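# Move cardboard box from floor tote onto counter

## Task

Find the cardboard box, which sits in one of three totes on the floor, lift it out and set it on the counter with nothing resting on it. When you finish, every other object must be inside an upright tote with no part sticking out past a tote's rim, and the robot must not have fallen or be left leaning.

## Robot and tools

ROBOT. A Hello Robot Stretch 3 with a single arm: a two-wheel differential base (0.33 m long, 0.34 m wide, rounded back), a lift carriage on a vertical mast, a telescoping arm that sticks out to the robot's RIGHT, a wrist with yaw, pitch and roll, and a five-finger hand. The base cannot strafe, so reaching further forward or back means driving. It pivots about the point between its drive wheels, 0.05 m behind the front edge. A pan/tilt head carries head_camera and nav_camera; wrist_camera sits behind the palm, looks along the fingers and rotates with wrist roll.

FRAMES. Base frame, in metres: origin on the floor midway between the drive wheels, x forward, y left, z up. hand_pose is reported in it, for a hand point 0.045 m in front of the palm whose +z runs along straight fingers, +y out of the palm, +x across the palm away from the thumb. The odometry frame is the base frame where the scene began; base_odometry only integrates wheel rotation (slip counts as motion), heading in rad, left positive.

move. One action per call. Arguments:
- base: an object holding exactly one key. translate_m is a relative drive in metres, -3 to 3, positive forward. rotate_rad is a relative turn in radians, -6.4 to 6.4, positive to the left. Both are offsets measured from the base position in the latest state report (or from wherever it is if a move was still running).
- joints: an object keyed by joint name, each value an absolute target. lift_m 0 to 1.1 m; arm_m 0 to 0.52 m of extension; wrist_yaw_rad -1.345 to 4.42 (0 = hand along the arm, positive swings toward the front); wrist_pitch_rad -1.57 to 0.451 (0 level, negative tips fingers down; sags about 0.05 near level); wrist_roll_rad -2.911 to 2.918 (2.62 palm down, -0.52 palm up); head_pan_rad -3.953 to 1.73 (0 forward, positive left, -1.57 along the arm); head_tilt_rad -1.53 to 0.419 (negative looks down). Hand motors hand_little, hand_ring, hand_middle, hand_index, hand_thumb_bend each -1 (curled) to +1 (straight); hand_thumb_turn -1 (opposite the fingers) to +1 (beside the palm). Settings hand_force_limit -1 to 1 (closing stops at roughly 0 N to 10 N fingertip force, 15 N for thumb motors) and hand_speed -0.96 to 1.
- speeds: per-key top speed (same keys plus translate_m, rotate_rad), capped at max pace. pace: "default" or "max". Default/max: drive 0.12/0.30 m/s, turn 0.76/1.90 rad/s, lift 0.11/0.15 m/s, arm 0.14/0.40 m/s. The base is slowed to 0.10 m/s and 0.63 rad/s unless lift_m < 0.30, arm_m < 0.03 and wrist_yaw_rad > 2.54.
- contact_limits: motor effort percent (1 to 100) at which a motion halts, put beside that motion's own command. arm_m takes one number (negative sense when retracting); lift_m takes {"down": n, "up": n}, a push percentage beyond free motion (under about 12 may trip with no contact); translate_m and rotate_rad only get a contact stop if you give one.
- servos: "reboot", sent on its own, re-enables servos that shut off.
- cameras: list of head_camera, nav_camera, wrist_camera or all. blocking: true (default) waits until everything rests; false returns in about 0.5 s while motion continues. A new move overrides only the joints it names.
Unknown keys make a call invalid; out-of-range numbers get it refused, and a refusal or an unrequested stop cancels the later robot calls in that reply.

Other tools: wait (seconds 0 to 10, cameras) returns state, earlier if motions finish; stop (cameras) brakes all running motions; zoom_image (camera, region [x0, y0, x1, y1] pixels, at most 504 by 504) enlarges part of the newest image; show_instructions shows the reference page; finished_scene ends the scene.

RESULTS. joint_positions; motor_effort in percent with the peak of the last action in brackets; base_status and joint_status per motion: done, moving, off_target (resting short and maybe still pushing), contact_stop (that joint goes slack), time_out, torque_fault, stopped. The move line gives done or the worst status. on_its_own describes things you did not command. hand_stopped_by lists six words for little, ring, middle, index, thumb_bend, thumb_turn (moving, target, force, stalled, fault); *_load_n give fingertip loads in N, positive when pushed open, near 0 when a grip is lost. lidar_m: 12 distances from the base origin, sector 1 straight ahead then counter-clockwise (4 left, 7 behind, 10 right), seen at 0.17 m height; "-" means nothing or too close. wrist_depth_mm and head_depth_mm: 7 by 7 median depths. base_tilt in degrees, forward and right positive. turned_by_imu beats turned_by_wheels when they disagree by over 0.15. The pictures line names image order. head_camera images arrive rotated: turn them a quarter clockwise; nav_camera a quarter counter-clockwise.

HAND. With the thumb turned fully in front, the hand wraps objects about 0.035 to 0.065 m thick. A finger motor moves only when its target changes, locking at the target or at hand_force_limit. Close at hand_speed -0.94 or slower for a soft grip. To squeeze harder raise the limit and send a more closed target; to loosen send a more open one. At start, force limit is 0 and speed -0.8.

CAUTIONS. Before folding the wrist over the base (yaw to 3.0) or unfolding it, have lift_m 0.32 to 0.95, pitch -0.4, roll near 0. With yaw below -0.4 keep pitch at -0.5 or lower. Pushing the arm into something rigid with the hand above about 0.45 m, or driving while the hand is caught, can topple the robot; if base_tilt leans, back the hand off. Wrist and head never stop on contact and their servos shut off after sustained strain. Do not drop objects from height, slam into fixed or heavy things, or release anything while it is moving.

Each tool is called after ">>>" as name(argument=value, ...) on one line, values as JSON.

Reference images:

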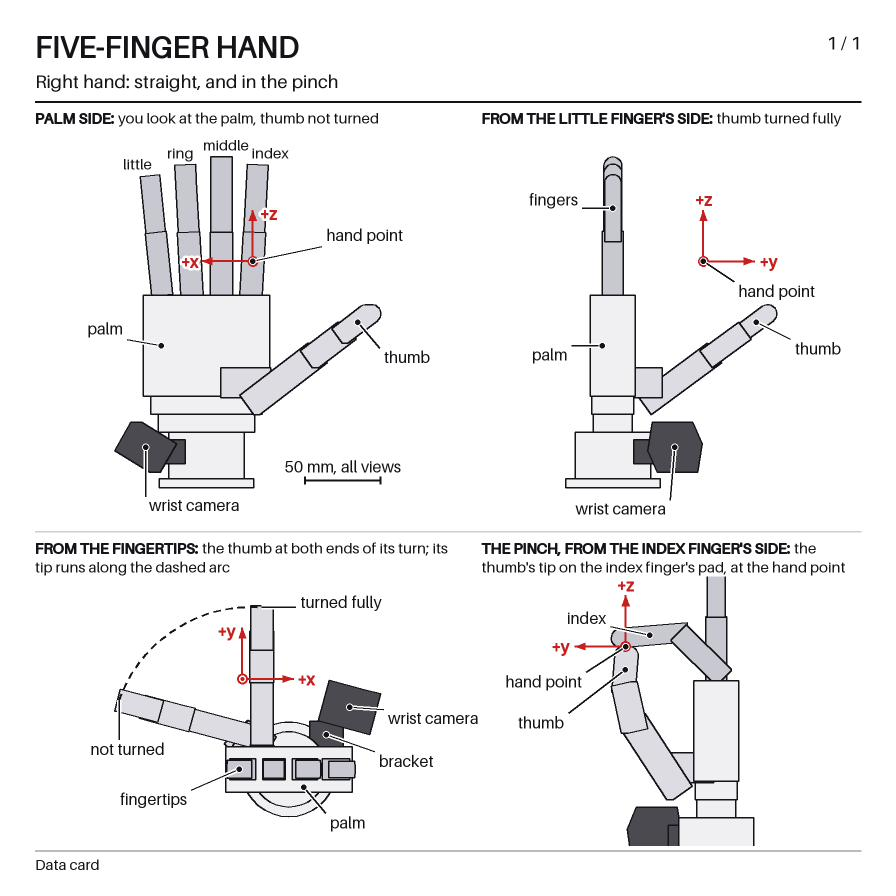

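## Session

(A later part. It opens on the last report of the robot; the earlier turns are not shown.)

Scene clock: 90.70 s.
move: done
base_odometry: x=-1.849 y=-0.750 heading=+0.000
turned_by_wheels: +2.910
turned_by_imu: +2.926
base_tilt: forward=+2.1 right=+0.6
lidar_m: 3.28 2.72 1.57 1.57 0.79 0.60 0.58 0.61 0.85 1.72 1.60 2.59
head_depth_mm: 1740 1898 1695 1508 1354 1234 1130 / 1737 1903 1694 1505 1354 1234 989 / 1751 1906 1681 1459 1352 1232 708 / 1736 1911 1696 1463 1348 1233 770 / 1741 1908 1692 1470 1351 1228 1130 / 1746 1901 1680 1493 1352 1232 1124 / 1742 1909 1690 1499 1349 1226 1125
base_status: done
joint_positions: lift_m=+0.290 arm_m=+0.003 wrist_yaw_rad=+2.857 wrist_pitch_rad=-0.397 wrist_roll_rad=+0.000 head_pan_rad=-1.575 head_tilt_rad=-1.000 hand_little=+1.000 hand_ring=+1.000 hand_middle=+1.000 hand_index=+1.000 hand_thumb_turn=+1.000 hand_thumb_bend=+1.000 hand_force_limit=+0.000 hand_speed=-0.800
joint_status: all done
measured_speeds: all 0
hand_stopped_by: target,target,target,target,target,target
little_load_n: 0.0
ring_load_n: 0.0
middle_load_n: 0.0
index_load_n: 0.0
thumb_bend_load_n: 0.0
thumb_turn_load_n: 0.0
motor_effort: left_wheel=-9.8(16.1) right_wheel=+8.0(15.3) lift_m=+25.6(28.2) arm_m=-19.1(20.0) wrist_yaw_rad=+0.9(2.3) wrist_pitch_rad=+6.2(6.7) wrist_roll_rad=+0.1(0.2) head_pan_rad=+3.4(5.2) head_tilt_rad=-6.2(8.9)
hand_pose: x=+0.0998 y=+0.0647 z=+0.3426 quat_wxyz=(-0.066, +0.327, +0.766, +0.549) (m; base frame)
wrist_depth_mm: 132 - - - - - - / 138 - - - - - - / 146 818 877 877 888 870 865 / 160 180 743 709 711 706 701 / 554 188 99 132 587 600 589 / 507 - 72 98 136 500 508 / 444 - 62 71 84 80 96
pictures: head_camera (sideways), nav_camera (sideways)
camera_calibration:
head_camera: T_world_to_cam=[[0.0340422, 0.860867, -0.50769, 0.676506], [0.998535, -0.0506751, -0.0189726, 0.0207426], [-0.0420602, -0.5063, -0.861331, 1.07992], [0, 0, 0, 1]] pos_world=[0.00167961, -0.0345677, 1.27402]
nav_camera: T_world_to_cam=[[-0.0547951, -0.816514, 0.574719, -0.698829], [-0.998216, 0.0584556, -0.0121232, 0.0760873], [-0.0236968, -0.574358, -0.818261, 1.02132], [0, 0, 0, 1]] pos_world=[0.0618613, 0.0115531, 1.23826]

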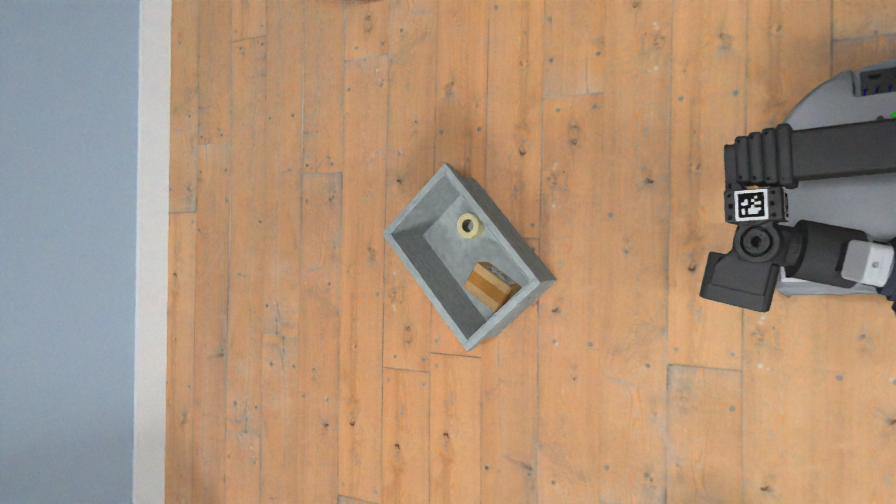

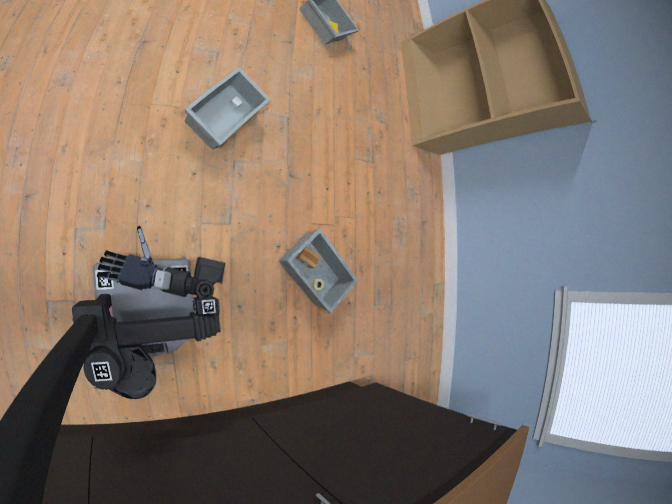

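>>> move(base={"translate_m": 0.12}, joints={"lift_m": 0.4, "hand_thumb_turn": -1}, cameras=[])

>>> move(joints={"arm_m": 0.42}, pace="max", cameras=[])

>>> move(joints={"wrist_yaw_rad": 4.08, "wrist_roll_rad": 2.62, "wrist_pitch_rad": -0.9, "hand_index": 0.4, "hand_middle": 0.4, "hand_ring": 0.4, "hand_little": 0.4}, cameras=["all"])

Scene clock: 167.80 s.
move: done
base_odometry: x=-1.729 y=-0.750 heading=+0.000
turned_by_wheels: +0.000
turned_by_imu: +0.002
base_tilt: forward=+2.0 right=+0.6
lidar_m: 3.02 2.72 1.53 1.53 0.96 0.72 0.70 0.73 1.02 1.73 1.55 2.61
head_depth_mm: 1745 1911 1688 1505 1357 1237 1127 / 1735 1912 1698 1465 1352 1233 593 / 1734 1917 1693 1468 1347 624 967 / 1754 1910 1694 1460 1349 701 676 / 1742 1920 1689 1499 1351 1230 1126 / 1757 1909 1678 1498 1349 1230 1133 / 1742 1881 1687 1503 1345 1232 1129
base_status: done
joint_positions: lift_m=+0.400 arm_m=+0.003 wrist_yaw_rad=+2.857 wrist_pitch_rad=-0.398 wrist_roll_rad=+0.000 head_pan_rad=-1.570 head_tilt_rad=-1.000 hand_little=+1.000 hand_ring=+1.000 hand_middle=+1.000 hand_index=+1.000 hand_thumb_turn=-1.000 hand_thumb_bend=+1.000 hand_force_limit=+0.000 hand_speed=-0.800
joint_status: all done
measured_speeds: all 0
hand_stopped_by: target,target,target,target,target,target
little_load_n: 0.0
ring_load_n: 0.5
middle_load_n: 0.0
index_load_n: 0.5
thumb_bend_load_n: 0.0
thumb_turn_load_n: 0.0
motor_effort: left_wheel=+2.8(5.7) right_wheel=+6.1(14.0) lift_m=+38.6(41.2) arm_m=-14.6(17.8) wrist_yaw_rad=-0.2(2.1) wrist_pitch_rad=+6.5(6.8) wrist_roll_rad=+0.0(0.2) head_pan_rad=+2.1(5.0) head_tilt_rad=-5.8(6.6)
hand_pose: x=+0.0998 y=+0.0646 z=+0.4525 quat_wxyz=(-0.066, +0.328, +0.766, +0.549) (m; base frame)
wrist_depth_mm: 132 - - - - - - / 139 - - - - 104 - / 146 - - - - 90 - / 160 180 948 885 879 85 875 / 703 187 99 132 - 77 725 / 649 - 72 98 102 72 634 / 556 - 62 71 81 542 540
pictures: none
No camera images: "cameras" was empty.

Scene clock: 170.13 s.
move: done
base_odometry: x=-1.729 y=-0.750 heading=+0.000
turned_by_wheels: +0.000
turned_by_imu: +0.001
base_tilt: forward=+2.0 right=+0.7
lidar_m: 3.04 2.71 1.53 1.53 0.96 0.72 0.70 0.73 1.03 1.73 1.55 2.61
head_depth_mm: 1740 1911 1691 1508 1358 1236 1132 / 1761 1915 1689 1472 1357 1216 594 / 1747 1902 1689 1398 719 1184 966 / 1752 1897 1682 894 1301 1233 986 / 1757 1899 1687 1498 910 1232 1130 / 1750 1916 1687 1510 1350 1227 1125 / 1770 1879 1682 1491 1351 1227 1127
base_status: not commanded
joint_positions: lift_m=+0.400 arm_m=+0.420 wrist_yaw_rad=+2.857 wrist_pitch_rad=-0.400 wrist_roll_rad=+0.000 head_pan_rad=-1.570 head_tilt_rad=-1.000 hand_little=+1.000 hand_ring=+1.000 hand_middle=+1.000 hand_index=+1.000 hand_thumb_turn=-1.000 hand_thumb_bend=+1.000 hand_force_limit=+0.000 hand_speed=-0.800
joint_status: all done
measured_speeds: all 0
hand_stopped_by: target,target,target,target,target,target
little_load_n: 0.0
ring_load_n: 0.0
middle_load_n: -0.5
index_load_n: 0.0
thumb_bend_load_n: 0.0
thumb_turn_load_n: 0.0
motor_effort: left_wheel=+2.9(3.3) right_wheel=+6.2(6.3) lift_m=+37.7(38.7) arm_m=+18.3(22.9) wrist_yaw_rad=+2.2(2.2) wrist_pitch_rad=+6.5(7.1) wrist_roll_rad=+0.0(0.3) head_pan_rad=+2.1(3.7) head_tilt_rad=-5.4(6.9)
hand_pose: x=+0.0998 y=-0.3529 z=+0.4521 quat_wxyz=(-0.066, +0.328, +0.766, +0.549) (m; base frame)
wrist_depth_mm: - - - - - - - / - - - - - 104 - / - - - - - 90 - / 922 924 664 895 890 85 894 / 750 - 99 132 - 76 722 / 648 - 72 98 102 72 568 / 555 - 62 71 81 69 -
pictures: none
No camera images: "cameras" was empty.

Scene clock: 172.13 s.
move: done
base_odometry: x=-1.729 y=-0.750 heading=+0.000
turned_by_wheels: +0.000
turned_by_imu: +0.001
base_tilt: forward=+2.0 right=+0.7
lidar_m: 3.04 2.71 1.52 1.54 0.96 0.72 0.70 0.73 1.03 1.73 1.55 2.61
head_depth_mm: 1744 1915 1702 1510 1355 1234 1132 / 1740 1927 1691 1464 1363 1222 594 / 1748 1904 1669 995 720 1187 968 / 1757 1917 1675 940 1352 1231 988 / 1751 1906 1691 1475 1357 1238 1125 / 1756 1928 1685 1497 1352 1233 1132 / 1750 1891 1685 1499 1344 1225 1129
base_status: not commanded
joint_positions: lift_m=+0.400 arm_m=+0.420 wrist_yaw_rad=+4.077 wrist_pitch_rad=-0.915 wrist_roll_rad=+2.616 head_pan_rad=-1.570 head_tilt_rad=-1.000 hand_little=+0.400 hand_ring=+0.400 hand_middle=+0.400 hand_index=+0.400 hand_thumb_turn=-1.000 hand_thumb_bend=+1.000 hand_force_limit=+0.000 hand_speed=-0.800
joint_status: all done
measured_speeds: all 0
hand_stopped_by: target,target,target,target,target,target
little_load_n: 0.0
ring_load_n: 0.0
middle_load_n: 0.0
index_load_n: 0.0
thumb_bend_load_n: 0.0
thumb_turn_load_n: 0.0
motor_effort: left_wheel=+2.5(3.3) right_wheel=+6.2(6.3) lift_m=+36.6(37.8) arm_m=+15.5(18.3) wrist_yaw_rad=+3.8(7.6) wrist_pitch_rad=+2.2(7.6) wrist_roll_rad=+1.3(1.8) head_pan_rad=+3.0(3.4) head_tilt_rad=-5.4(6.7)
hand_pose: x=-0.1097 y=-0.5379 z=+0.2872 quat_wxyz=(-0.288, +0.845, +0.427, -0.144) (m; base frame)
wrist_depth_mm: 348 432 456 414 384 250 - / 371 490 511 460 427 104 - / - 616 588 501 487 90 294 / 921 773 677 176 191 85 446 / - 944 99 130 - 76 504 / - - 72 98 109 72 574 / 719 - 62 71 81 - -
pictures: head_camera (sideways), nav_camera (sideways), wrist_camera
camera_calibration:
head_camera: T_world_to_cam=[[0.0298151, 0.861009, -0.507715, 0.676625], [0.998772, -0.0457722, -0.0189709, 0.0207261], [-0.0395733, -0.506526, -0.861316, 1.07985], [0, 0, 0, 1]] pos_world=[0.00185881, -0.0346619, 1.27402]
nav_camera: T_world_to_cam=[[-0.0507027, -0.81676, 0.574746, -0.698861], [-0.998496, 0.0534803, -0.012085, 0.0759977], [-0.020867, -0.574494, -0.818243, 1.0213], [0, 0, 0, 1]] pos_world=[0.0617609, 0.0118683, 1.23826]
wrist_camera: T_world_to_cam=[[-0.220558, -0.929118, -0.296806, -0.375173], [-0.709763, -0.0558383, 0.702224, -0.325523], [-0.669022, 0.365543, -0.647139, 0.46366], [0, 0, 0, 1]] pos_world=[-0.00359255, -0.536244, 0.417288]

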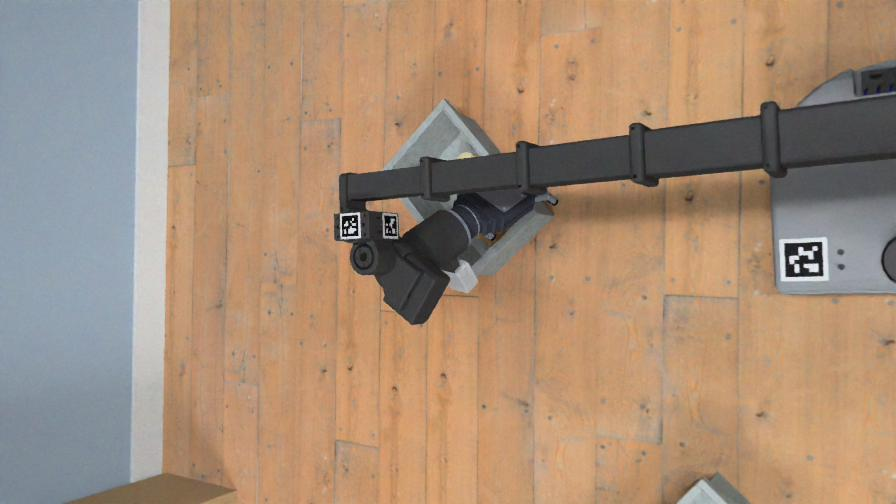

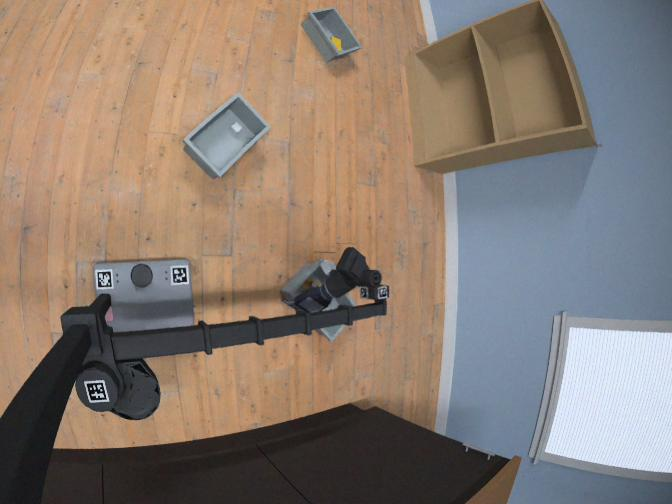

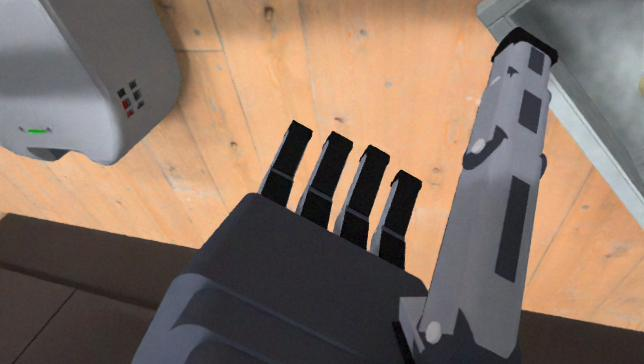

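>>> move(base={"rotate_rad": -0.3}, joints={"hand_index": 0.6, "hand_middle": 0.6, "hand_ring": 0.6, "hand_little": 0.6}, cameras=[])

>>> move(base={"translate_m": 0.23}, cameras=[])

>>> move(base={"rotate_rad": 0.3}, cameras=[])

>>> move(base={"translate_m": -0.233}, joints={"arm_m": 0.46}, cameras=["all"])

Scene clock: 205.37 s.
move: done
base_odometry: x=-1.729 y=-0.750 heading=-0.300
turned_by_wheels: -0.300
turned_by_imu: -0.301
base_tilt: forward=+2.0 right=+0.7
lidar_m: 3.03 3.15 2.31 1.52 2.02 0.81 0.70 0.70 0.81 1.73 1.55 1.97
head_depth_mm: 1855 1170 1280 1470 1356 1227 1131 / 1937 1943 1664 1503 1350 1220 593 / 1870 1936 1691 985 717 1187 965 / 1825 1936 1688 941 1357 1232 987 / 1783 1918 1681 1434 1333 1231 1127 / 1724 1890 1681 1506 1351 1230 1128 / 1672 1856 1676 1495 1345 1228 1126
base_status: done
joint_positions: lift_m=+0.400 arm_m=+0.420 wrist_yaw_rad=+4.077 wrist_pitch_rad=-0.917 wrist_roll_rad=+2.617 head_pan_rad=-1.570 head_tilt_rad=-1.000 hand_little=+0.600 hand_ring=+0.600 hand_middle=+0.600 hand_index=+0.600 hand_thumb_turn=-1.000 hand_thumb_bend=+1.000 hand_force_limit=+0.000 hand_speed=-0.800
joint_status: all done
measured_speeds: all 0
hand_stopped_by: target,target,target,target,target,target
little_load_n: 0.0
ring_load_n: 0.0
middle_load_n: -0.5
index_load_n: 0.0
thumb_bend_load_n: 0.0
thumb_turn_load_n: 0.0
motor_effort: left_wheel=+8.2(13.2) right_wheel=-10.0(16.4) lift_m=+35.1(35.8) arm_m=+6.2(10.0) wrist_yaw_rad=+2.6(4.3) wrist_pitch_rad=+2.6(3.1) wrist_roll_rad=+1.3(1.3) head_pan_rad=+2.8(3.0) head_tilt_rad=-5.0(6.2)
hand_pose: x=-0.1093 y=-0.5383 z=+0.2870 quat_wxyz=(-0.287, +0.845, +0.428, -0.144) (m; base frame)
wrist_depth_mm: 343 449 452 413 380 348 335 / 367 455 509 462 422 104 363 / - 620 578 516 482 90 402 / 927 781 665 185 531 84 446 / - 993 99 132 187 77 498 / - - 72 98 102 71 - / - - 62 71 81 - -
pictures: none
No camera images: "cameras" was empty.

Scene clock: 208.80 s.
move: done
base_odometry: x=-1.510 y=-0.818 heading=-0.299
turned_by_wheels: +0.000
turned_by_imu: +0.001
base_tilt: forward=+2.1 right=+0.6
lidar_m: 2.82 2.97 2.38 1.54 1.59 1.06 0.92 0.92 1.06 1.67 1.43 1.79
head_depth_mm: 1931 1945 1698 1508 1359 1237 1130 / 1879 1936 1692 1483 1355 1221 592 / 1814 1918 1685 989 719 1187 965 / 1761 1928 1679 941 1349 1228 989 / 1705 1889 1682 1478 1353 1231 1127 / 1675 1861 1696 1504 1350 1229 1118 / 1615 1825 1683 1498 1343 1227 1120
base_status: done
joint_positions: lift_m=+0.400 arm_m=+0.420 wrist_yaw_rad=+4.077 wrist_pitch_rad=-0.917 wrist_roll_rad=+2.617 head_pan_rad=-1.570 head_tilt_rad=-1.000 hand_little=+0.600 hand_ring=+0.600 hand_middle=+0.600 hand_index=+0.600 hand_thumb_turn=-1.000 hand_thumb_bend=+1.000 hand_force_limit=+0.000 hand_speed=-0.800
joint_status: not commanded
measured_speeds: all 0
hand_stopped_by: target,target,target,target,target,target
little_load_n: 0.0
ring_load_n: 0.0
middle_load_n: 0.0
index_load_n: 0.0
thumb_bend_load_n: -0.5
thumb_turn_load_n: 0.0
motor_effort: left_wheel=+7.9(13.5) right_wheel=+0.6(6.5) lift_m=+33.9(35.2) arm_m=-3.9(6.3) wrist_yaw_rad=+3.5(4.6) wrist_pitch_rad=+3.1(3.2) wrist_roll_rad=+1.2(1.4) head_pan_rad=+1.5(2.8) head_tilt_rad=-4.8(6.7)
hand_pose: x=-0.1093 y=-0.5383 z=+0.2870 quat_wxyz=(-0.287, +0.845, +0.428, -0.144) (m; base frame)
wrist_depth_mm: 342 449 447 412 383 276 276 / 365 456 501 462 426 104 - / - 625 578 519 482 90 302 / 897 787 669 185 533 85 446 / - 954 99 132 186 77 505 / - - 72 98 102 72 579 / - - 62 71 81 68 -
pictures: none
No camera images: "cameras" was empty.

Scene clock: 210.33 s.
move: done
base_odometry: x=-1.510 y=-0.818 heading=+0.000
turned_by_wheels: +0.300
turned_by_imu: +0.302
base_tilt: forward=+2.0 right=+0.8
lidar_m: 2.81 2.78 2.12 1.53 1.26 0.94 0.92 0.96 1.71 1.43 1.72 2.52
head_depth_mm: 1688 1869 1693 1463 1348 1236 1134 / 1690 1886 1685 1472 1318 1213 594 / 1683 1893 1683 990 719 1192 968 / 1693 1884 1676 940 1361 1232 987 / 1696 1889 1697 1476 1353 1230 1130 / 1658 1841 1684 1508 1348 1206 1113 / 1573 1777 1689 1502 1354 1212 1116
base_status: done
joint_positions: lift_m=+0.400 arm_m=+0.420 wrist_yaw_rad=+4.077 wrist_pitch_rad=-0.917 wrist_roll_rad=+2.617 head_pan_rad=-1.570 head_tilt_rad=-1.000 hand_little=+0.600 hand_ring=+0.600 hand_middle=+0.600 hand_index=+0.600 hand_thumb_turn=-1.000 hand_thumb_bend=+1.000 hand_force_limit=+0.000 hand_speed=-0.800
joint_status: not commanded
measured_speeds: all 0
hand_stopped_by: target,target,target,target,target,target
little_load_n: 0.0
ring_load_n: 0.0
middle_load_n: 0.0
index_load_n: 0.0
thumb_bend_load_n: 0.0
thumb_turn_load_n: 0.0
motor_effort: left_wheel=-9.7(13.7) right_wheel=+9.0(14.8) lift_m=+33.3(33.9) arm_m=-9.1(9.1) wrist_yaw_rad=+1.9(4.5) wrist_pitch_rad=+3.3(3.3) wrist_roll_rad=+1.3(1.4) head_pan_rad=+2.1(2.5) head_tilt_rad=-5.0(6.1)
hand_pose: x=-0.1092 y=-0.5384 z=+0.2869 quat_wxyz=(-0.286, +0.845, +0.428, -0.144) (m; base frame)
wrist_depth_mm: 346 449 446 411 383 348 336 / 368 459 503 468 427 104 368 / - 620 580 513 488 90 390 / 923 773 661 185 530 85 396 / - 955 99 132 187 75 488 / - - 72 98 102 71 - / - - 62 71 81 725 666
pictures: none
No camera images: "cameras" was empty.

Scene clock: 213.77 s.
move: done
base_odometry: x=-1.743 y=-0.818 heading=+0.000
turned_by_wheels: +0.000
turned_by_imu: +0.001
base_tilt: forward=+2.0 right=+0.7
lidar_m: 3.46 2.80 1.59 1.61 0.94 0.71 0.69 0.72 1.01 1.66 1.50 2.51
head_depth_mm: 1673 1869 1699 1496 1356 1238 1137 / 1665 1876 1694 1501 1354 1217 593 / 1678 1867 1662 818 715 1188 966 / 1678 1883 1696 1010 1331 1230 989 / 1676 1885 1691 1473 1355 1230 1130 / 1684 1884 1683 1503 1349 1229 1124 / 1689 1853 1679 1494 1354 1231 1129
base_status: done
joint_positions: lift_m=+0.400 arm_m=+0.460 wrist_yaw_rad=+4.077 wrist_pitch_rad=-0.917 wrist_roll_rad=+2.617 head_pan_rad=-1.570 head_tilt_rad=-1.000 hand_little=+0.600 hand_ring=+0.600 hand_middle=+0.600 hand_index=+0.600 hand_thumb_turn=-1.000 hand_thumb_bend=+1.000 hand_force_limit=+0.000 hand_speed=-0.800
joint_status: all done
measured_speeds: all 0
hand_stopped_by: target,target,target,target,target,target
little_load_n: 0.0
ring_load_n: 0.0
middle_load_n: 0.0
index_load_n: 0.0
thumb_bend_load_n: 0.0
thumb_turn_load_n: 0.0
motor_effort: left_wheel=-9.4(13.8) right_wheel=-1.4(8.3) lift_m=+32.0(33.3) arm_m=+18.1(22.5) wrist_yaw_rad=+3.2(5.1) wrist_pitch_rad=+2.6(3.3) wrist_roll_rad=+1.2(1.3) head_pan_rad=+1.2(2.9) head_tilt_rad=-4.0(6.2)
hand_pose: x=-0.1092 y=-0.5784 z=+0.2869 quat_wxyz=(-0.286, +0.845, +0.428, -0.144) (m; base frame)
wrist_depth_mm: 365 469 450 419 - - - / - 522 502 468 317 104 355 / - 628 584 507 485 90 - / 930 777 671 184 531 85 343 / - 934 99 132 187 77 503 / 792 - 72 98 102 72 573 / 742 - 62 71 81 - 666
pictures: head_camera (sideways), nav_camera (sideways), wrist_camera
camera_calibration:
head_camera: T_world_to_cam=[[0.0298151, 0.861009, -0.507715, 0.676625], [0.998772, -0.0457722, -0.0189709, 0.0207261], [-0.0395733, -0.506526, -0.861316, 1.07985], [0, 0, 0, 1]] pos_world=[0.00185881, -0.0346619, 1.27402]
nav_camera: T_world_to_cam=[[-0.0507027, -0.81676, 0.574746, -0.698861], [-0.998496, 0.0534803, -0.012085, 0.0759977], [-0.020867, -0.574494, -0.818243, 1.0213], [0, 0, 0, 1]] pos_world=[0.0617609, 0.0118683, 1.23826]
wrist_camera: T_world_to_cam=[[-0.219747, -0.929708, -0.295557, -0.413315], [-0.711057, -0.0547823, 0.700997, -0.326435], [-0.667914, 0.3642, -0.649037, 0.478557], [0, 0, 0, 1]] pos_world=[-0.0033038, -0.576435, 0.417273]

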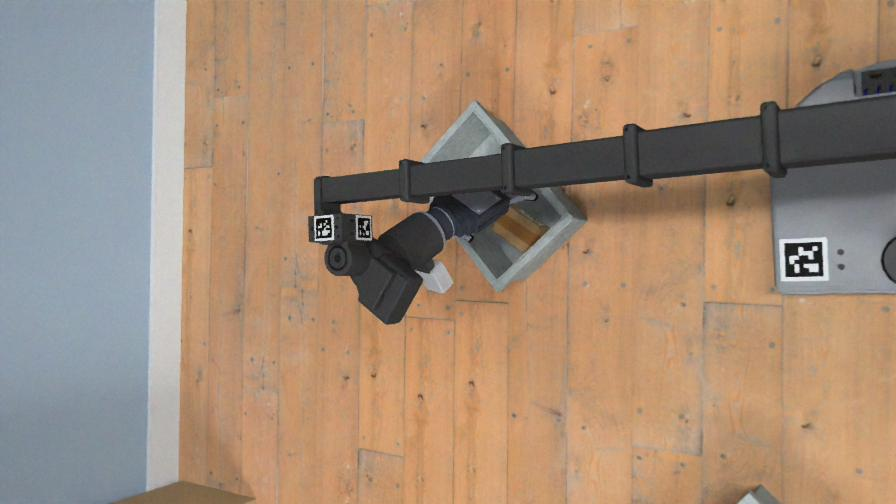

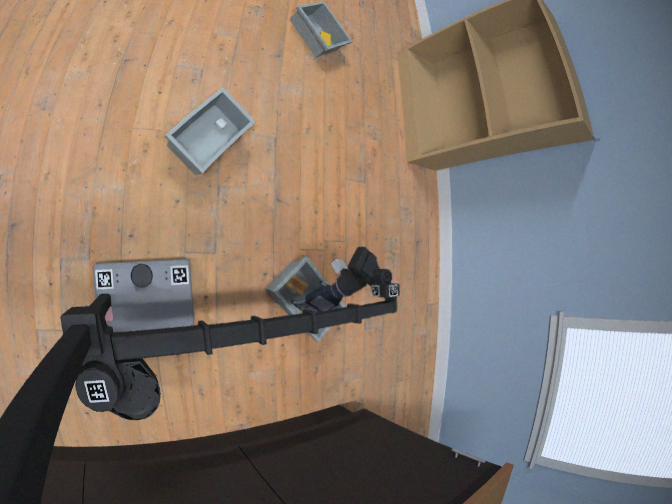

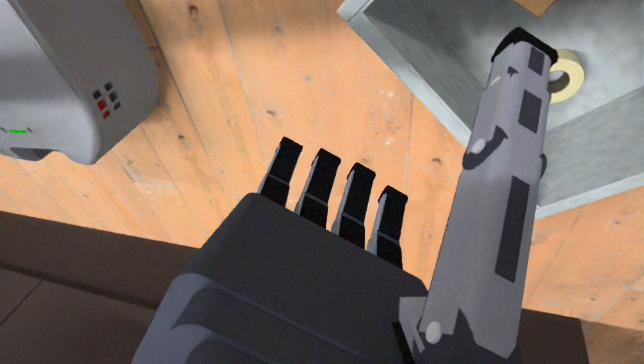

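>>> zoom_image(camera="head_camera", region=[400, 90, 600, 300])

Scaled by 2.400 from the camera's 896x504 image, which has a finer 1280x720 frame.

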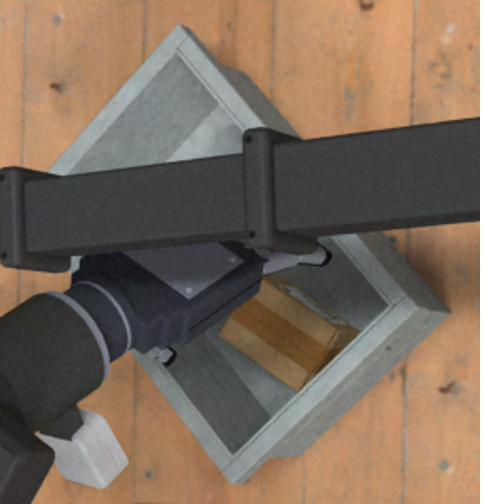

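>>> move(joints={"arm_m": 0.505, "lift_m": 0.32}, cameras=["all"])

>>> zoom_image(camera="head_camera", region=[400, 90, 600, 300])

Scene clock: 232.20 s.
move: done
base_odometry: x=-1.743 y=-0.818 heading=+0.000
turned_by_wheels: +0.000
turned_by_imu: +0.001
base_tilt: forward=+2.0 right=+0.6
lidar_m: 3.47 2.80 1.59 1.61 0.94 0.71 0.68 0.72 1.01 1.66 1.49 2.50
head_depth_mm: 1668 1883 1689 1506 1360 1229 1130 / 1673 1878 1696 1500 1357 1238 976 / 1687 1869 1684 1127 815 730 956 / 1679 1860 1685 1108 1338 1230 991 / 1681 1877 1682 1481 1354 1234 1136 / 1688 1887 1684 1508 1350 1226 1129 / 1682 1868 1689 1501 1350 1234 1127
base_status: not commanded
joint_positions: lift_m=+0.320 arm_m=+0.505 wrist_yaw_rad=+4.077 wrist_pitch_rad=-0.918 wrist_roll_rad=+2.617 head_pan_rad=-1.570 head_tilt_rad=-1.000 hand_little=+0.600 hand_ring=+0.600 hand_middle=+0.600 hand_index=+0.600 hand_thumb_turn=-1.000 hand_thumb_bend=+1.000 hand_force_limit=+0.000 hand_speed=-0.800
joint_status: all done
measured_speeds: all 0
hand_stopped_by: target,target,target,target,target,target
little_load_n: 0.0
ring_load_n: 0.0
middle_load_n: 0.0
index_load_n: 0.0
thumb_bend_load_n: 0.0
thumb_turn_load_n: 0.0
motor_effort: left_wheel=-9.7(9.9) right_wheel=-1.7(1.8) lift_m=+22.4(29.1) arm_m=+17.5(22.6) wrist_yaw_rad=+3.1(4.7) wrist_pitch_rad=+3.0(3.2) wrist_roll_rad=+1.0(1.3) head_pan_rad=+0.9(1.5) head_tilt_rad=-4.9(6.1)
hand_pose: x=-0.1092 y=-0.6234 z=+0.2069 quat_wxyz=(-0.286, +0.845, +0.428, -0.144) (m; base frame)
wrist_depth_mm: 410 392 365 217 251 238 - / 437 450 413 250 - 104 - / - 524 466 270 - 90 - / 708 621 546 185 280 85 - / 957 776 99 132 186 75 285 / - - 72 98 102 72 465 / 732 - 62 71 81 557 545
pictures: head_camera (sideways), nav_camera (sideways), wrist_camera
camera_calibration:
head_camera: T_world_to_cam=[[0.0298151, 0.861009, -0.507715, 0.676625], [0.998772, -0.0457722, -0.0189709, 0.0207261], [-0.0395733, -0.506526, -0.861316, 1.07985], [0, 0, 0, 1]] pos_world=[0.00185881, -0.0346619, 1.27402]
nav_camera: T_world_to_cam=[[-0.0507027, -0.81676, 0.574746, -0.698861], [-0.998496, 0.0534803, -0.012085, 0.0759977], [-0.020867, -0.574494, -0.818243, 1.0213], [0, 0, 0, 1]] pos_world=[0.0617609, 0.0118683, 1.23826]
wrist_camera: T_world_to_cam=[[-0.219802, -0.929762, -0.295348, -0.478899], [-0.71106, -0.0545833, 0.701009, -0.2727], [-0.667893, 0.364093, -0.649119, 0.442983], [0, 0, 0, 1]] pos_world=[-0.00330355, -0.621434, 0.337272]

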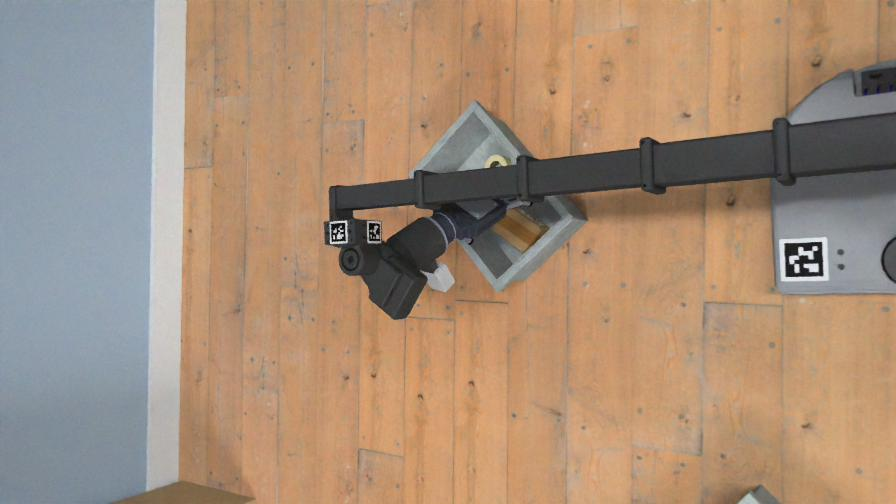

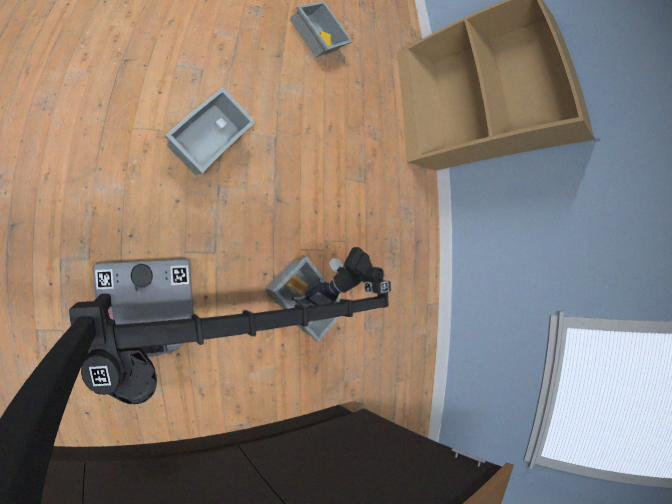

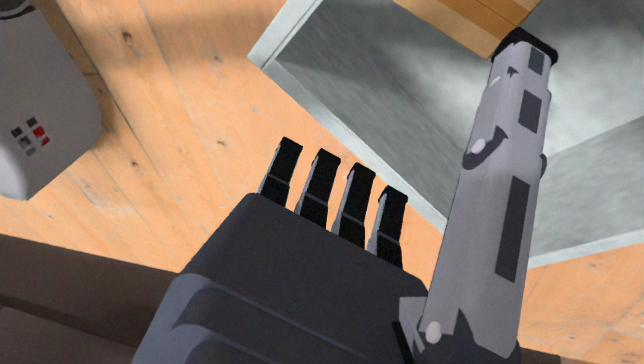

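Scaled by 2.400 from the camera's 896x504 image, which has a finer 1280x720 frame.

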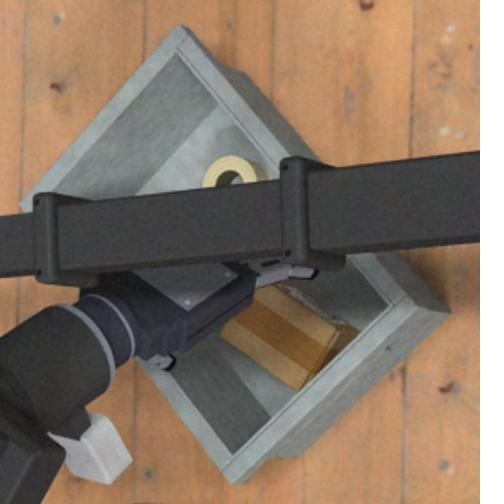

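>>> move(joints={"arm_m": 0.518, "lift_m": 0.24}, cameras=["all"])

>>> zoom_image(camera="head_camera", region=[400, 90, 600, 300])

Scene clock: 247.23 s.
move: done
base_odometry: x=-1.743 y=-0.818 heading=+0.000
turned_by_wheels: +0.000
turned_by_imu: +0.001
base_tilt: forward=+2.0 right=+0.7
lidar_m: 3.47 2.80 1.60 1.60 0.95 0.71 0.69 0.72 1.01 1.66 1.50 2.51
head_depth_mm: 1672 1868 1690 1506 1366 1237 1132 / 1677 1869 1693 1510 1354 1232 990 / 1677 1879 1694 1382 904 819 749 / 1677 1886 1695 1161 1335 1234 987 / 1680 1877 1688 1479 1349 1227 1128 / 1696 1872 1688 1502 1350 1230 1126 / 1686 1863 1676 1504 1349 1231 1127
base_status: not commanded
joint_positions: lift_m=+0.240 arm_m=+0.518 wrist_yaw_rad=+4.077 wrist_pitch_rad=-0.918 wrist_roll_rad=+2.617 head_pan_rad=-1.570 head_tilt_rad=-1.000 hand_little=+0.600 hand_ring=+0.600 hand_middle=+0.600 hand_index=+0.600 hand_thumb_turn=-1.000 hand_thumb_bend=+1.000 hand_force_limit=+0.000 hand_speed=-0.800
joint_status: all done
measured_speeds: all 0
hand_stopped_by: target,target,target,target,target,target
little_load_n: 0.0
ring_load_n: 0.0
middle_load_n: 0.0
index_load_n: 0.0
thumb_bend_load_n: 0.0
thumb_turn_load_n: 0.0
motor_effort: left_wheel=-9.3(10.0) right_wheel=-1.5(1.8) lift_m=+22.5(24.3) arm_m=+16.5(22.2) wrist_yaw_rad=+4.1(4.6) wrist_pitch_rad=+2.6(3.3) wrist_roll_rad=+1.1(1.3) head_pan_rad=+0.0(1.7) head_tilt_rad=-4.3(6.0)
hand_pose: x=-0.1092 y=-0.6364 z=+0.1269 quat_wxyz=(-0.286, +0.845, +0.428, -0.144) (m; base frame)
wrist_depth_mm: 329 300 147 197 186 173 - / 386 342 169 - 201 106 - / 431 403 194 - - 90 - / 550 479 410 183 - 84 - / 734 589 99 132 - 75 - / - - 72 98 101 71 - / - - 62 71 81 69 422
pictures: head_camera (sideways), nav_camera (sideways), wrist_camera
camera_calibration:
head_camera: T_world_to_cam=[[0.0298151, 0.861009, -0.507715, 0.676625], [0.998772, -0.0457722, -0.0189709, 0.0207261], [-0.0395733, -0.506526, -0.861316, 1.07985], [0, 0, 0, 1]] pos_world=[0.00185881, -0.0346619, 1.27402]
nav_camera: T_world_to_cam=[[-0.0507027, -0.81676, 0.574746, -0.698861], [-0.998496, 0.0534803, -0.012085, 0.0759977], [-0.020867, -0.574494, -0.818243, 1.0213], [0, 0, 0, 1]] pos_world=[0.0617609, 0.0118683, 1.23826]
wrist_camera: T_world_to_cam=[[-0.219802, -0.929762, -0.295348, -0.514614], [-0.71106, -0.0545833, 0.701009, -0.217328], [-0.667893, 0.364093, -0.649119, 0.395787], [0, 0, 0, 1]] pos_world=[-0.00330355, -0.634434, 0.257272]

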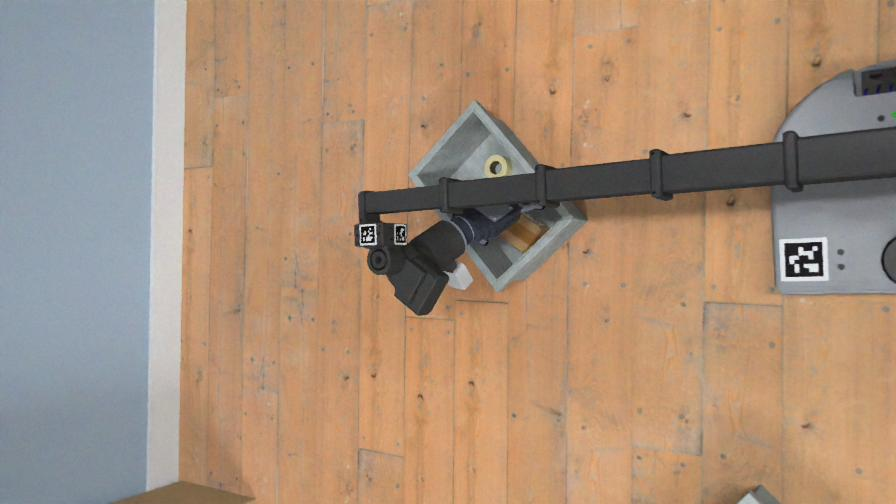

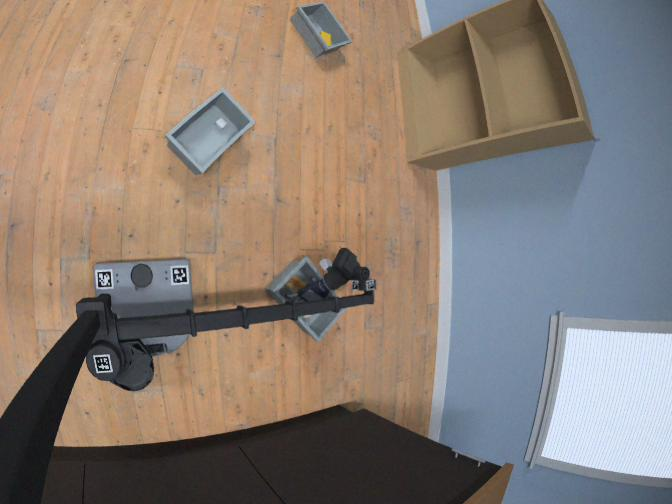

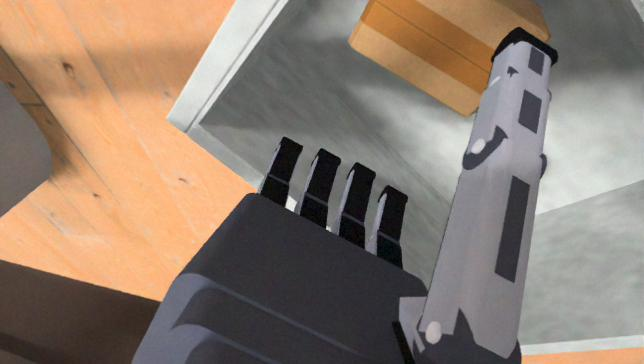

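Scaled by 2.400 from the camera's 896x504 image, which has a finer 1280x720 frame.

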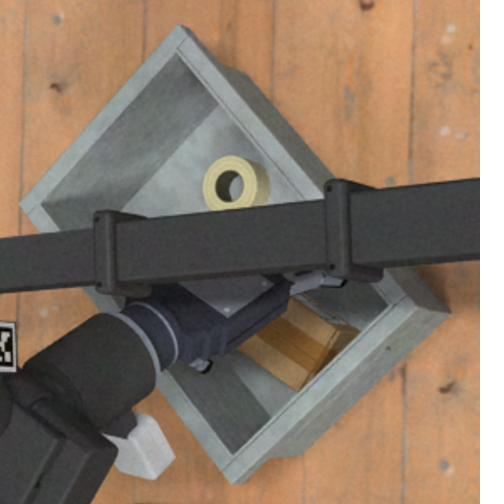

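>>> move(joints={"lift_m": 0.33, "wrist_pitch_rad": -0.74}, cameras=[])

>>> move(base={"rotate_rad": -0.2}, cameras=[])

>>> move(base={"translate_m": 0.25}, cameras=[])

>>> move(base={"rotate_rad": 0.2}, cameras=[])

>>> move(base={"translate_m": -0.225}, joints={"arm_m": 0.48}, cameras=["wrist_camera"])

Scene clock: 263.90 s.
move: done
base_odometry: x=-1.743 y=-0.818 heading=+0.000
turned_by_wheels: +0.000
turned_by_imu: +0.001
base_tilt: forward=+2.1 right=+0.7
lidar_m: 3.46 2.80 1.59 1.60 0.94 0.71 0.69 0.72 1.01 1.66 1.50 2.50
head_depth_mm: 1670 1871 1694 1508 1357 1233 1130 / 1674 1882 1685 1507 1356 1235 976 / 1667 1870 1679 1079 815 727 956 / 1674 1869 1689 1341 1334 1232 987 / 1674 1885 1681 1502 1352 1230 1131 / 1682 1883 1688 1508 1357 1231 1126 / 1690 1844 1690 1501 1350 1227 1130
base_status: not commanded
joint_positions: lift_m=+0.330 arm_m=+0.518 wrist_yaw_rad=+4.079 wrist_pitch_rad=-0.770 wrist_roll_rad=+2.619 head_pan_rad=-1.570 head_tilt_rad=-1.000 hand_little=+0.600 hand_ring=+0.600 hand_middle=+0.600 hand_index=+0.600 hand_thumb_turn=-1.000 hand_thumb_bend=+1.000 hand_force_limit=+0.000 hand_speed=-0.800
joint_status: all done
measured_speeds: all 0
hand_stopped_by: target,target,target,target,target,target
little_load_n: 0.0
ring_load_n: 0.0
middle_load_n: 0.0
index_load_n: 0.0
thumb_bend_load_n: 0.0
thumb_turn_load_n: 0.0
motor_effort: left_wheel=-8.8(9.8) right_wheel=-1.2(1.8) lift_m=+39.9(41.6) arm_m=+9.6(12.0) wrist_yaw_rad=+1.7(3.2) wrist_pitch_rad=+4.9(8.1) wrist_roll_rad=+0.4(1.2) head_pan_rad=+0.1(1.9) head_tilt_rad=-4.2(5.2)
hand_pose: x=-0.1384 y=-0.6152 z=+0.2324 quat_wxyz=(-0.348, +0.822, +0.415, -0.176) (m; base frame)
wrist_depth_mm: 374 453 414 251 - - - / 377 542 485 431 261 104 306 / 872 680 572 489 449 90 - / - 902 716 185 505 84 293 / - - 99 132 187 77 469 / 780 - 72 98 102 71 551 / 713 - 62 71 81 - 655
pictures: none
No camera images: "cameras" was empty.

Scene clock: 265.20 s.
move: done
base_odometry: x=-1.743 y=-0.818 heading=-0.200
turned_by_wheels: -0.200
turned_by_imu: -0.201
base_tilt: forward=+2.0 right=+0.7
lidar_m: 3.03 3.18 2.28 1.60 2.11 0.76 0.69 0.69 0.85 1.66 1.49 1.94
head_depth_mm: 1806 1937 1672 1502 1354 1233 1134 / 1776 1923 1690 1506 1354 1229 977 / 1739 1904 1681 1083 818 727 954 / 1712 1877 1690 1407 1340 1228 993 / 1672 1869 1693 1473 1337 1234 1132 / 1637 1838 1685 1499 1360 1234 1132 / 1620 1839 1684 1489 1348 1229 1127
base_status: done
joint_positions: lift_m=+0.330 arm_m=+0.518 wrist_yaw_rad=+4.079 wrist_pitch_rad=-0.769 wrist_roll_rad=+2.619 head_pan_rad=-1.570 head_tilt_rad=-1.000 hand_little=+0.600 hand_ring=+0.600 hand_middle=+0.600 hand_index=+0.600 hand_thumb_turn=-1.000 hand_thumb_bend=+1.000 hand_force_limit=+0.000 hand_speed=-0.800
joint_status: not commanded
measured_speeds: all 0
hand_stopped_by: target,target,target,target,target,target
little_load_n: 0.0
ring_load_n: 0.0
middle_load_n: 0.0
index_load_n: 0.0
thumb_bend_load_n: 0.0
thumb_turn_load_n: 0.0
motor_effort: left_wheel=+7.8(12.0) right_wheel=-8.9(16.9) lift_m=+36.7(39.9) arm_m=+6.7(9.5) wrist_yaw_rad=+1.9(3.1) wrist_pitch_rad=+4.9(5.5) wrist_roll_rad=+0.5(0.5) head_pan_rad=-0.6(2.0) head_tilt_rad=-4.3(5.7)
hand_pose: x=-0.1387 y=-0.6150 z=+0.2326 quat_wxyz=(-0.348, +0.822, +0.415, -0.176) (m; base frame)
wrist_depth_mm: 373 461 420 374 343 305 189 / 375 536 486 427 386 104 319 / 867 682 574 489 452 90 352 / - 896 700 184 507 85 402 / - - 99 132 186 76 468 / - - 72 98 102 71 - / 775 - 62 71 81 - -
pictures: none
No camera images: "cameras" was empty.

Scene clock: 268.83 s.
move: done
base_odometry: x=-1.498 y=-0.868 heading=-0.199
turned_by_wheels: +0.000
turned_by_imu: +0.001
base_tilt: forward=+2.0 right=+0.7
lidar_m: 2.79 2.98 2.31 1.58 1.69 1.02 0.93 0.94 1.15 1.63 1.37 1.75
head_depth_mm: 1778 1947 1700 1510 1358 1237 1127 / 1737 1903 1697 1456 1333 1234 979 / 1694 1887 1700 1078 815 729 954 / 1675 1876 1686 1434 1352 1232 984 / 1643 1851 1696 1500 1353 1229 1135 / 1613 1826 1688 1494 1355 1229 1111 / 1582 1807 1683 1496 1355 1225 1124
base_status: done
joint_positions: lift_m=+0.330 arm_m=+0.518 wrist_yaw_rad=+4.079 wrist_pitch_rad=-0.769 wrist_roll_rad=+2.619 head_pan_rad=-1.570 head_tilt_rad=-1.000 hand_little=+0.600 hand_ring=+0.600 hand_middle=+0.600 hand_index=+0.600 hand_thumb_turn=-1.000 hand_thumb_bend=+1.000 hand_force_limit=+0.000 hand_speed=-0.800
joint_status: not commanded
measured_speeds: all 0
hand_stopped_by: target,target,target,target,target,target
little_load_n: 0.0
ring_load_n: 0.0
middle_load_n: 0.0
index_load_n: 0.0
thumb_bend_load_n: 0.0
thumb_turn_load_n: 0.0
motor_effort: left_wheel=+9.6(13.0) right_wheel=-2.0(6.6) lift_m=+27.5(36.6) arm_m=-1.7(6.5) wrist_yaw_rad=+0.8(3.6) wrist_pitch_rad=+5.0(5.3) wrist_roll_rad=+0.4(0.5) head_pan_rad=-1.5(2.1) head_tilt_rad=-4.7(5.6)
hand_pose: x=-0.1387 y=-0.6150 z=+0.2326 quat_wxyz=(-0.348, +0.822, +0.415, -0.176) (m; base frame)
wrist_depth_mm: 371 455 417 375 288 198 266 / 376 542 483 426 275 104 207 / 871 684 579 479 - 90 - / - 880 697 184 338 84 - / - - 99 132 186 75 - / - - 72 98 102 72 546 / - - 62 71 81 - 625
pictures: none
No camera images: "cameras" was empty.

Scene clock: 270.13 s.
move: done
base_odometry: x=-1.498 y=-0.868 heading=+0.000
turned_by_wheels: +0.200
turned_by_imu: +0.202
base_tilt: forward=+2.0 right=+0.7
lidar_m: 2.79 2.82 2.17 1.58 1.28 0.96 0.93 0.98 1.67 1.37 1.67 2.45
head_depth_mm: 1631 1864 1699 1449 1341 1235 1129 / 1638 1859 1687 1503 1320 1232 976 / 1640 1853 1684 1076 818 726 953 / 1643 1855 1701 1433 1353 1230 991 / 1648 1852 1685 1499 1347 1227 1131 / 1603 1805 1692 1505 1348 1226 1127 / 1417 1763 1684 1492 1347 1195 1112
base_status: done
joint_positions: lift_m=+0.330 arm_m=+0.518 wrist_yaw_rad=+4.079 wrist_pitch_rad=-0.768 wrist_roll_rad=+2.619 head_pan_rad=-1.570 head_tilt_rad=-1.000 hand_little=+0.600 hand_ring=+0.600 hand_middle=+0.600 hand_index=+0.600 hand_thumb_turn=-1.000 hand_thumb_bend=+1.000 hand_force_limit=+0.000 hand_speed=-0.800
joint_status: not commanded
measured_speeds: all 0
hand_stopped_by: target,target,target,target,target,target
little_load_n: 0.0
ring_load_n: 0.0
middle_load_n: 0.0
index_load_n: 0.0
thumb_bend_load_n: 0.0
thumb_turn_load_n: 0.0
motor_effort: left_wheel=-9.5(13.2) right_wheel=+8.3(15.7) lift_m=+23.9(27.2) arm_m=-5.5(5.5) wrist_yaw_rad=+1.9(3.7) wrist_pitch_rad=+4.6(5.3) wrist_roll_rad=+0.4(0.5) head_pan_rad=-1.0(2.1) head_tilt_rad=-4.6(5.6)
hand_pose: x=-0.1388 y=-0.6149 z=+0.2327 quat_wxyz=(-0.348, +0.822, +0.415, -0.176) (m; base frame)
wrist_depth_mm: 371 456 418 378 341 303 287 / 377 542 485 428 379 104 317 / 861 686 594 493 313 90 356 / - 896 704 184 - 85 405 / - - 99 132 - 76 446 / - - 72 98 102 71 527 / - - 62 71 81 727 688
pictures: none
No camera images: "cameras" was empty.

Scene clock: 273.50 s.
move: done
base_odometry: x=-1.723 y=-0.868 heading=+0.000
turned_by_wheels: +0.000
turned_by_imu: +0.001
base_tilt: forward=+2.1 right=+0.6
lidar_m: 3.43 2.87 1.63 1.64 0.97 0.73 0.71 0.74 1.04 1.61 1.44 2.43
head_depth_mm: 1618 1847 1686 1505 1357 1232 1136 / 1615 1857 1695 1508 1338 1234 977 / 1623 1858 1697 1064 817 720 958 / 1626 1851 1697 1070 1319 1236 989 / 1632 1856 1679 1474 1352 1228 1127 / 1633 1851 1685 1498 1349 1228 1125 / 1639 1846 1678 1502 1352 1230 1127
base_status: done
joint_positions: lift_m=+0.330 arm_m=+0.480 wrist_yaw_rad=+4.079 wrist_pitch_rad=-0.768 wrist_roll_rad=+2.619 head_pan_rad=-1.570 head_tilt_rad=-1.000 hand_little=+0.600 hand_ring=+0.600 hand_middle=+0.600 hand_index=+0.600 hand_thumb_turn=-1.000 hand_thumb_bend=+1.000 hand_force_limit=+0.000 hand_speed=-0.800
joint_status: all done
measured_speeds: all 0
hand_stopped_by: target,target,target,target,target,target
little_load_n: 0.0
ring_load_n: 0.0
middle_load_n: 0.0
index_load_n: 0.0
thumb_bend_load_n: -0.5
thumb_turn_load_n: 0.0
motor_effort: left_wheel=-10.0(14.6) right_wheel=-2.7(7.6) lift_m=+23.8(24.0) arm_m=-19.3(23.3) wrist_yaw_rad=+2.4(3.7) wrist_pitch_rad=+4.4(5.2) wrist_roll_rad=+0.5(0.5) head_pan_rad=-1.3(2.6) head_tilt_rad=-3.8(5.3)
hand_pose: x=-0.1388 y=-0.5769 z=+0.2327 quat_wxyz=(-0.348, +0.822, +0.415, -0.176) (m; base frame)
wrist_depth_mm: 358 448 417 257 - - - / 368 527 494 435 - 104 - / 902 695 584 497 296 90 - / - 882 708 184 512 84 - / - - 99 132 186 77 469 / 797 - 72 98 102 72 562 / 752 - 62 71 81 - 660
pictures: wrist_camera
camera_calibration:
wrist_camera: T_world_to_cam=[[-0.259104, -0.901504, -0.346635, -0.411803], [-0.621429, -0.11914, 0.774359, -0.351163], [-0.739386, 0.416049, -0.529351, 0.415241], [0, 0, 0, 1]] pos_world=[-0.0178997, -0.58584, 0.348989]

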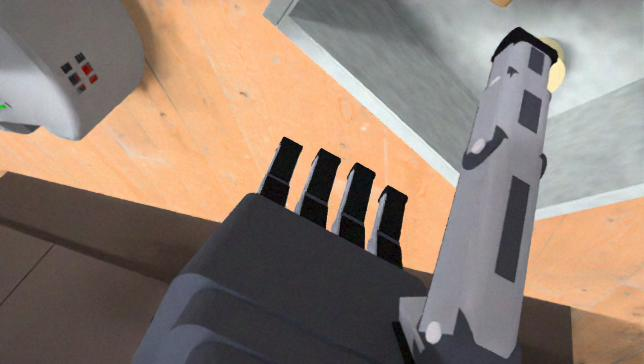

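>>> move(base={"translate_m": 0.02}, joints={"arm_m": 0.493, "lift_m": 0.22}, cameras=["wrist_camera", "head_camera"])

Scene clock: 279.53 s.
move: done
base_odometry: x=-1.703 y=-0.868 heading=+0.000
turned_by_wheels: +0.000
turned_by_imu: +0.001
base_tilt: forward=+2.0 right=+0.6
lidar_m: 3.43 2.87 1.63 1.64 1.00 0.75 0.73 0.76 1.07 1.61 1.43 2.43
head_depth_mm: 1623 1869 1692 1513 1360 1229 1135 / 1624 1845 1699 1502 1335 1234 999 / 1627 1868 1684 1382 1165 840 765 / 1624 1856 1690 1121 1330 1233 991 / 1636 1848 1675 1483 1353 1229 1132 / 1635 1858 1687 1501 1351 1234 1129 / 1633 1806 1690 1502 1350 1228 1116
base_status: done
joint_positions: lift_m=+0.220 arm_m=+0.493 wrist_yaw_rad=+4.079 wrist_pitch_rad=-0.767 wrist_roll_rad=+2.619 head_pan_rad=-1.570 head_tilt_rad=-1.000 hand_little=+0.600 hand_ring=+0.600 hand_middle=+0.600 hand_index=+0.600 hand_thumb_turn=-1.000 hand_thumb_bend=+1.000 hand_force_limit=+0.000 hand_speed=-0.800
joint_status: all done
measured_speeds: all 0
hand_stopped_by: target,target,target,target,target,target
little_load_n: 0.0
ring_load_n: 0.0
middle_load_n: 0.0
index_load_n: 0.0
thumb_bend_load_n: 0.0
thumb_turn_load_n: 0.0
motor_effort: left_wheel=+4.4(6.9) right_wheel=+5.9(11.8) lift_m=+22.4(25.3) arm_m=+17.4(21.7) wrist_yaw_rad=+2.0(3.5) wrist_pitch_rad=+4.6(5.2) wrist_roll_rad=+0.3(0.5) head_pan_rad=-2.3(3.0) head_tilt_rad=-3.8(4.9)
hand_pose: x=-0.1389 y=-0.5899 z=+0.1227 quat_wxyz=(-0.349, +0.822, +0.415, -0.176) (m; base frame)
wrist_depth_mm: 361 322 141 134 179 166 94 / 384 381 166 - 198 106 101 / 409 477 200 - - 89 - / 778 613 484 182 - 85 - / - 853 99 132 - 75 - / - - 72 98 102 71 - / 751 - 62 71 81 252 485
pictures: head_camera (sideways), wrist_camera
camera_calibration:
head_camera: T_world_to_cam=[[0.0298151, 0.861009, -0.507715, 0.676625], [0.998772, -0.0457722, -0.0189709, 0.0207261], [-0.0395733, -0.506526, -0.861316, 1.07985], [0, 0, 0, 1]] pos_world=[0.00185881, -0.0346619, 1.27402]
wrist_camera: T_world_to_cam=[[-0.259278, -0.901388, -0.346805, -0.461482], [-0.621135, -0.119345, 0.774563, -0.267749], [-0.739572, 0.41624, -0.52894, 0.362323], [0, 0, 0, 1]] pos_world=[-0.0179971, -0.598742, 0.238992]

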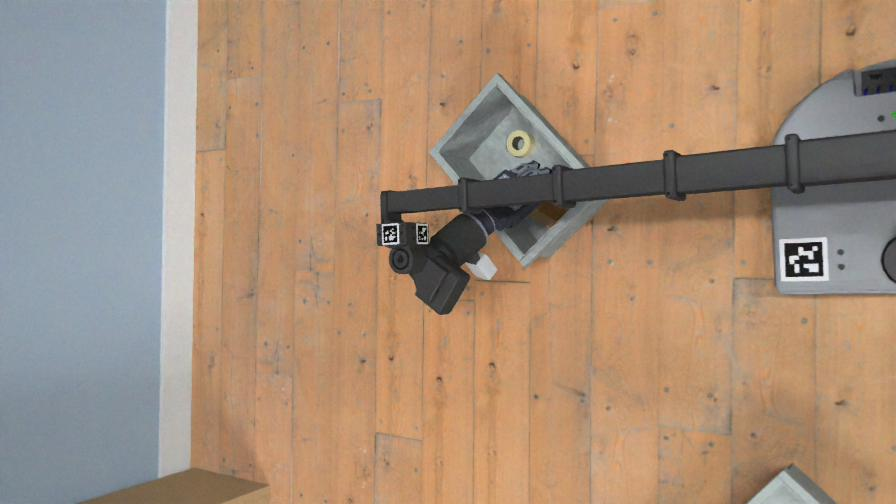

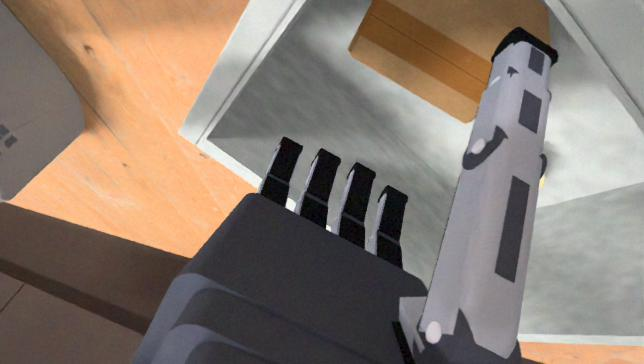

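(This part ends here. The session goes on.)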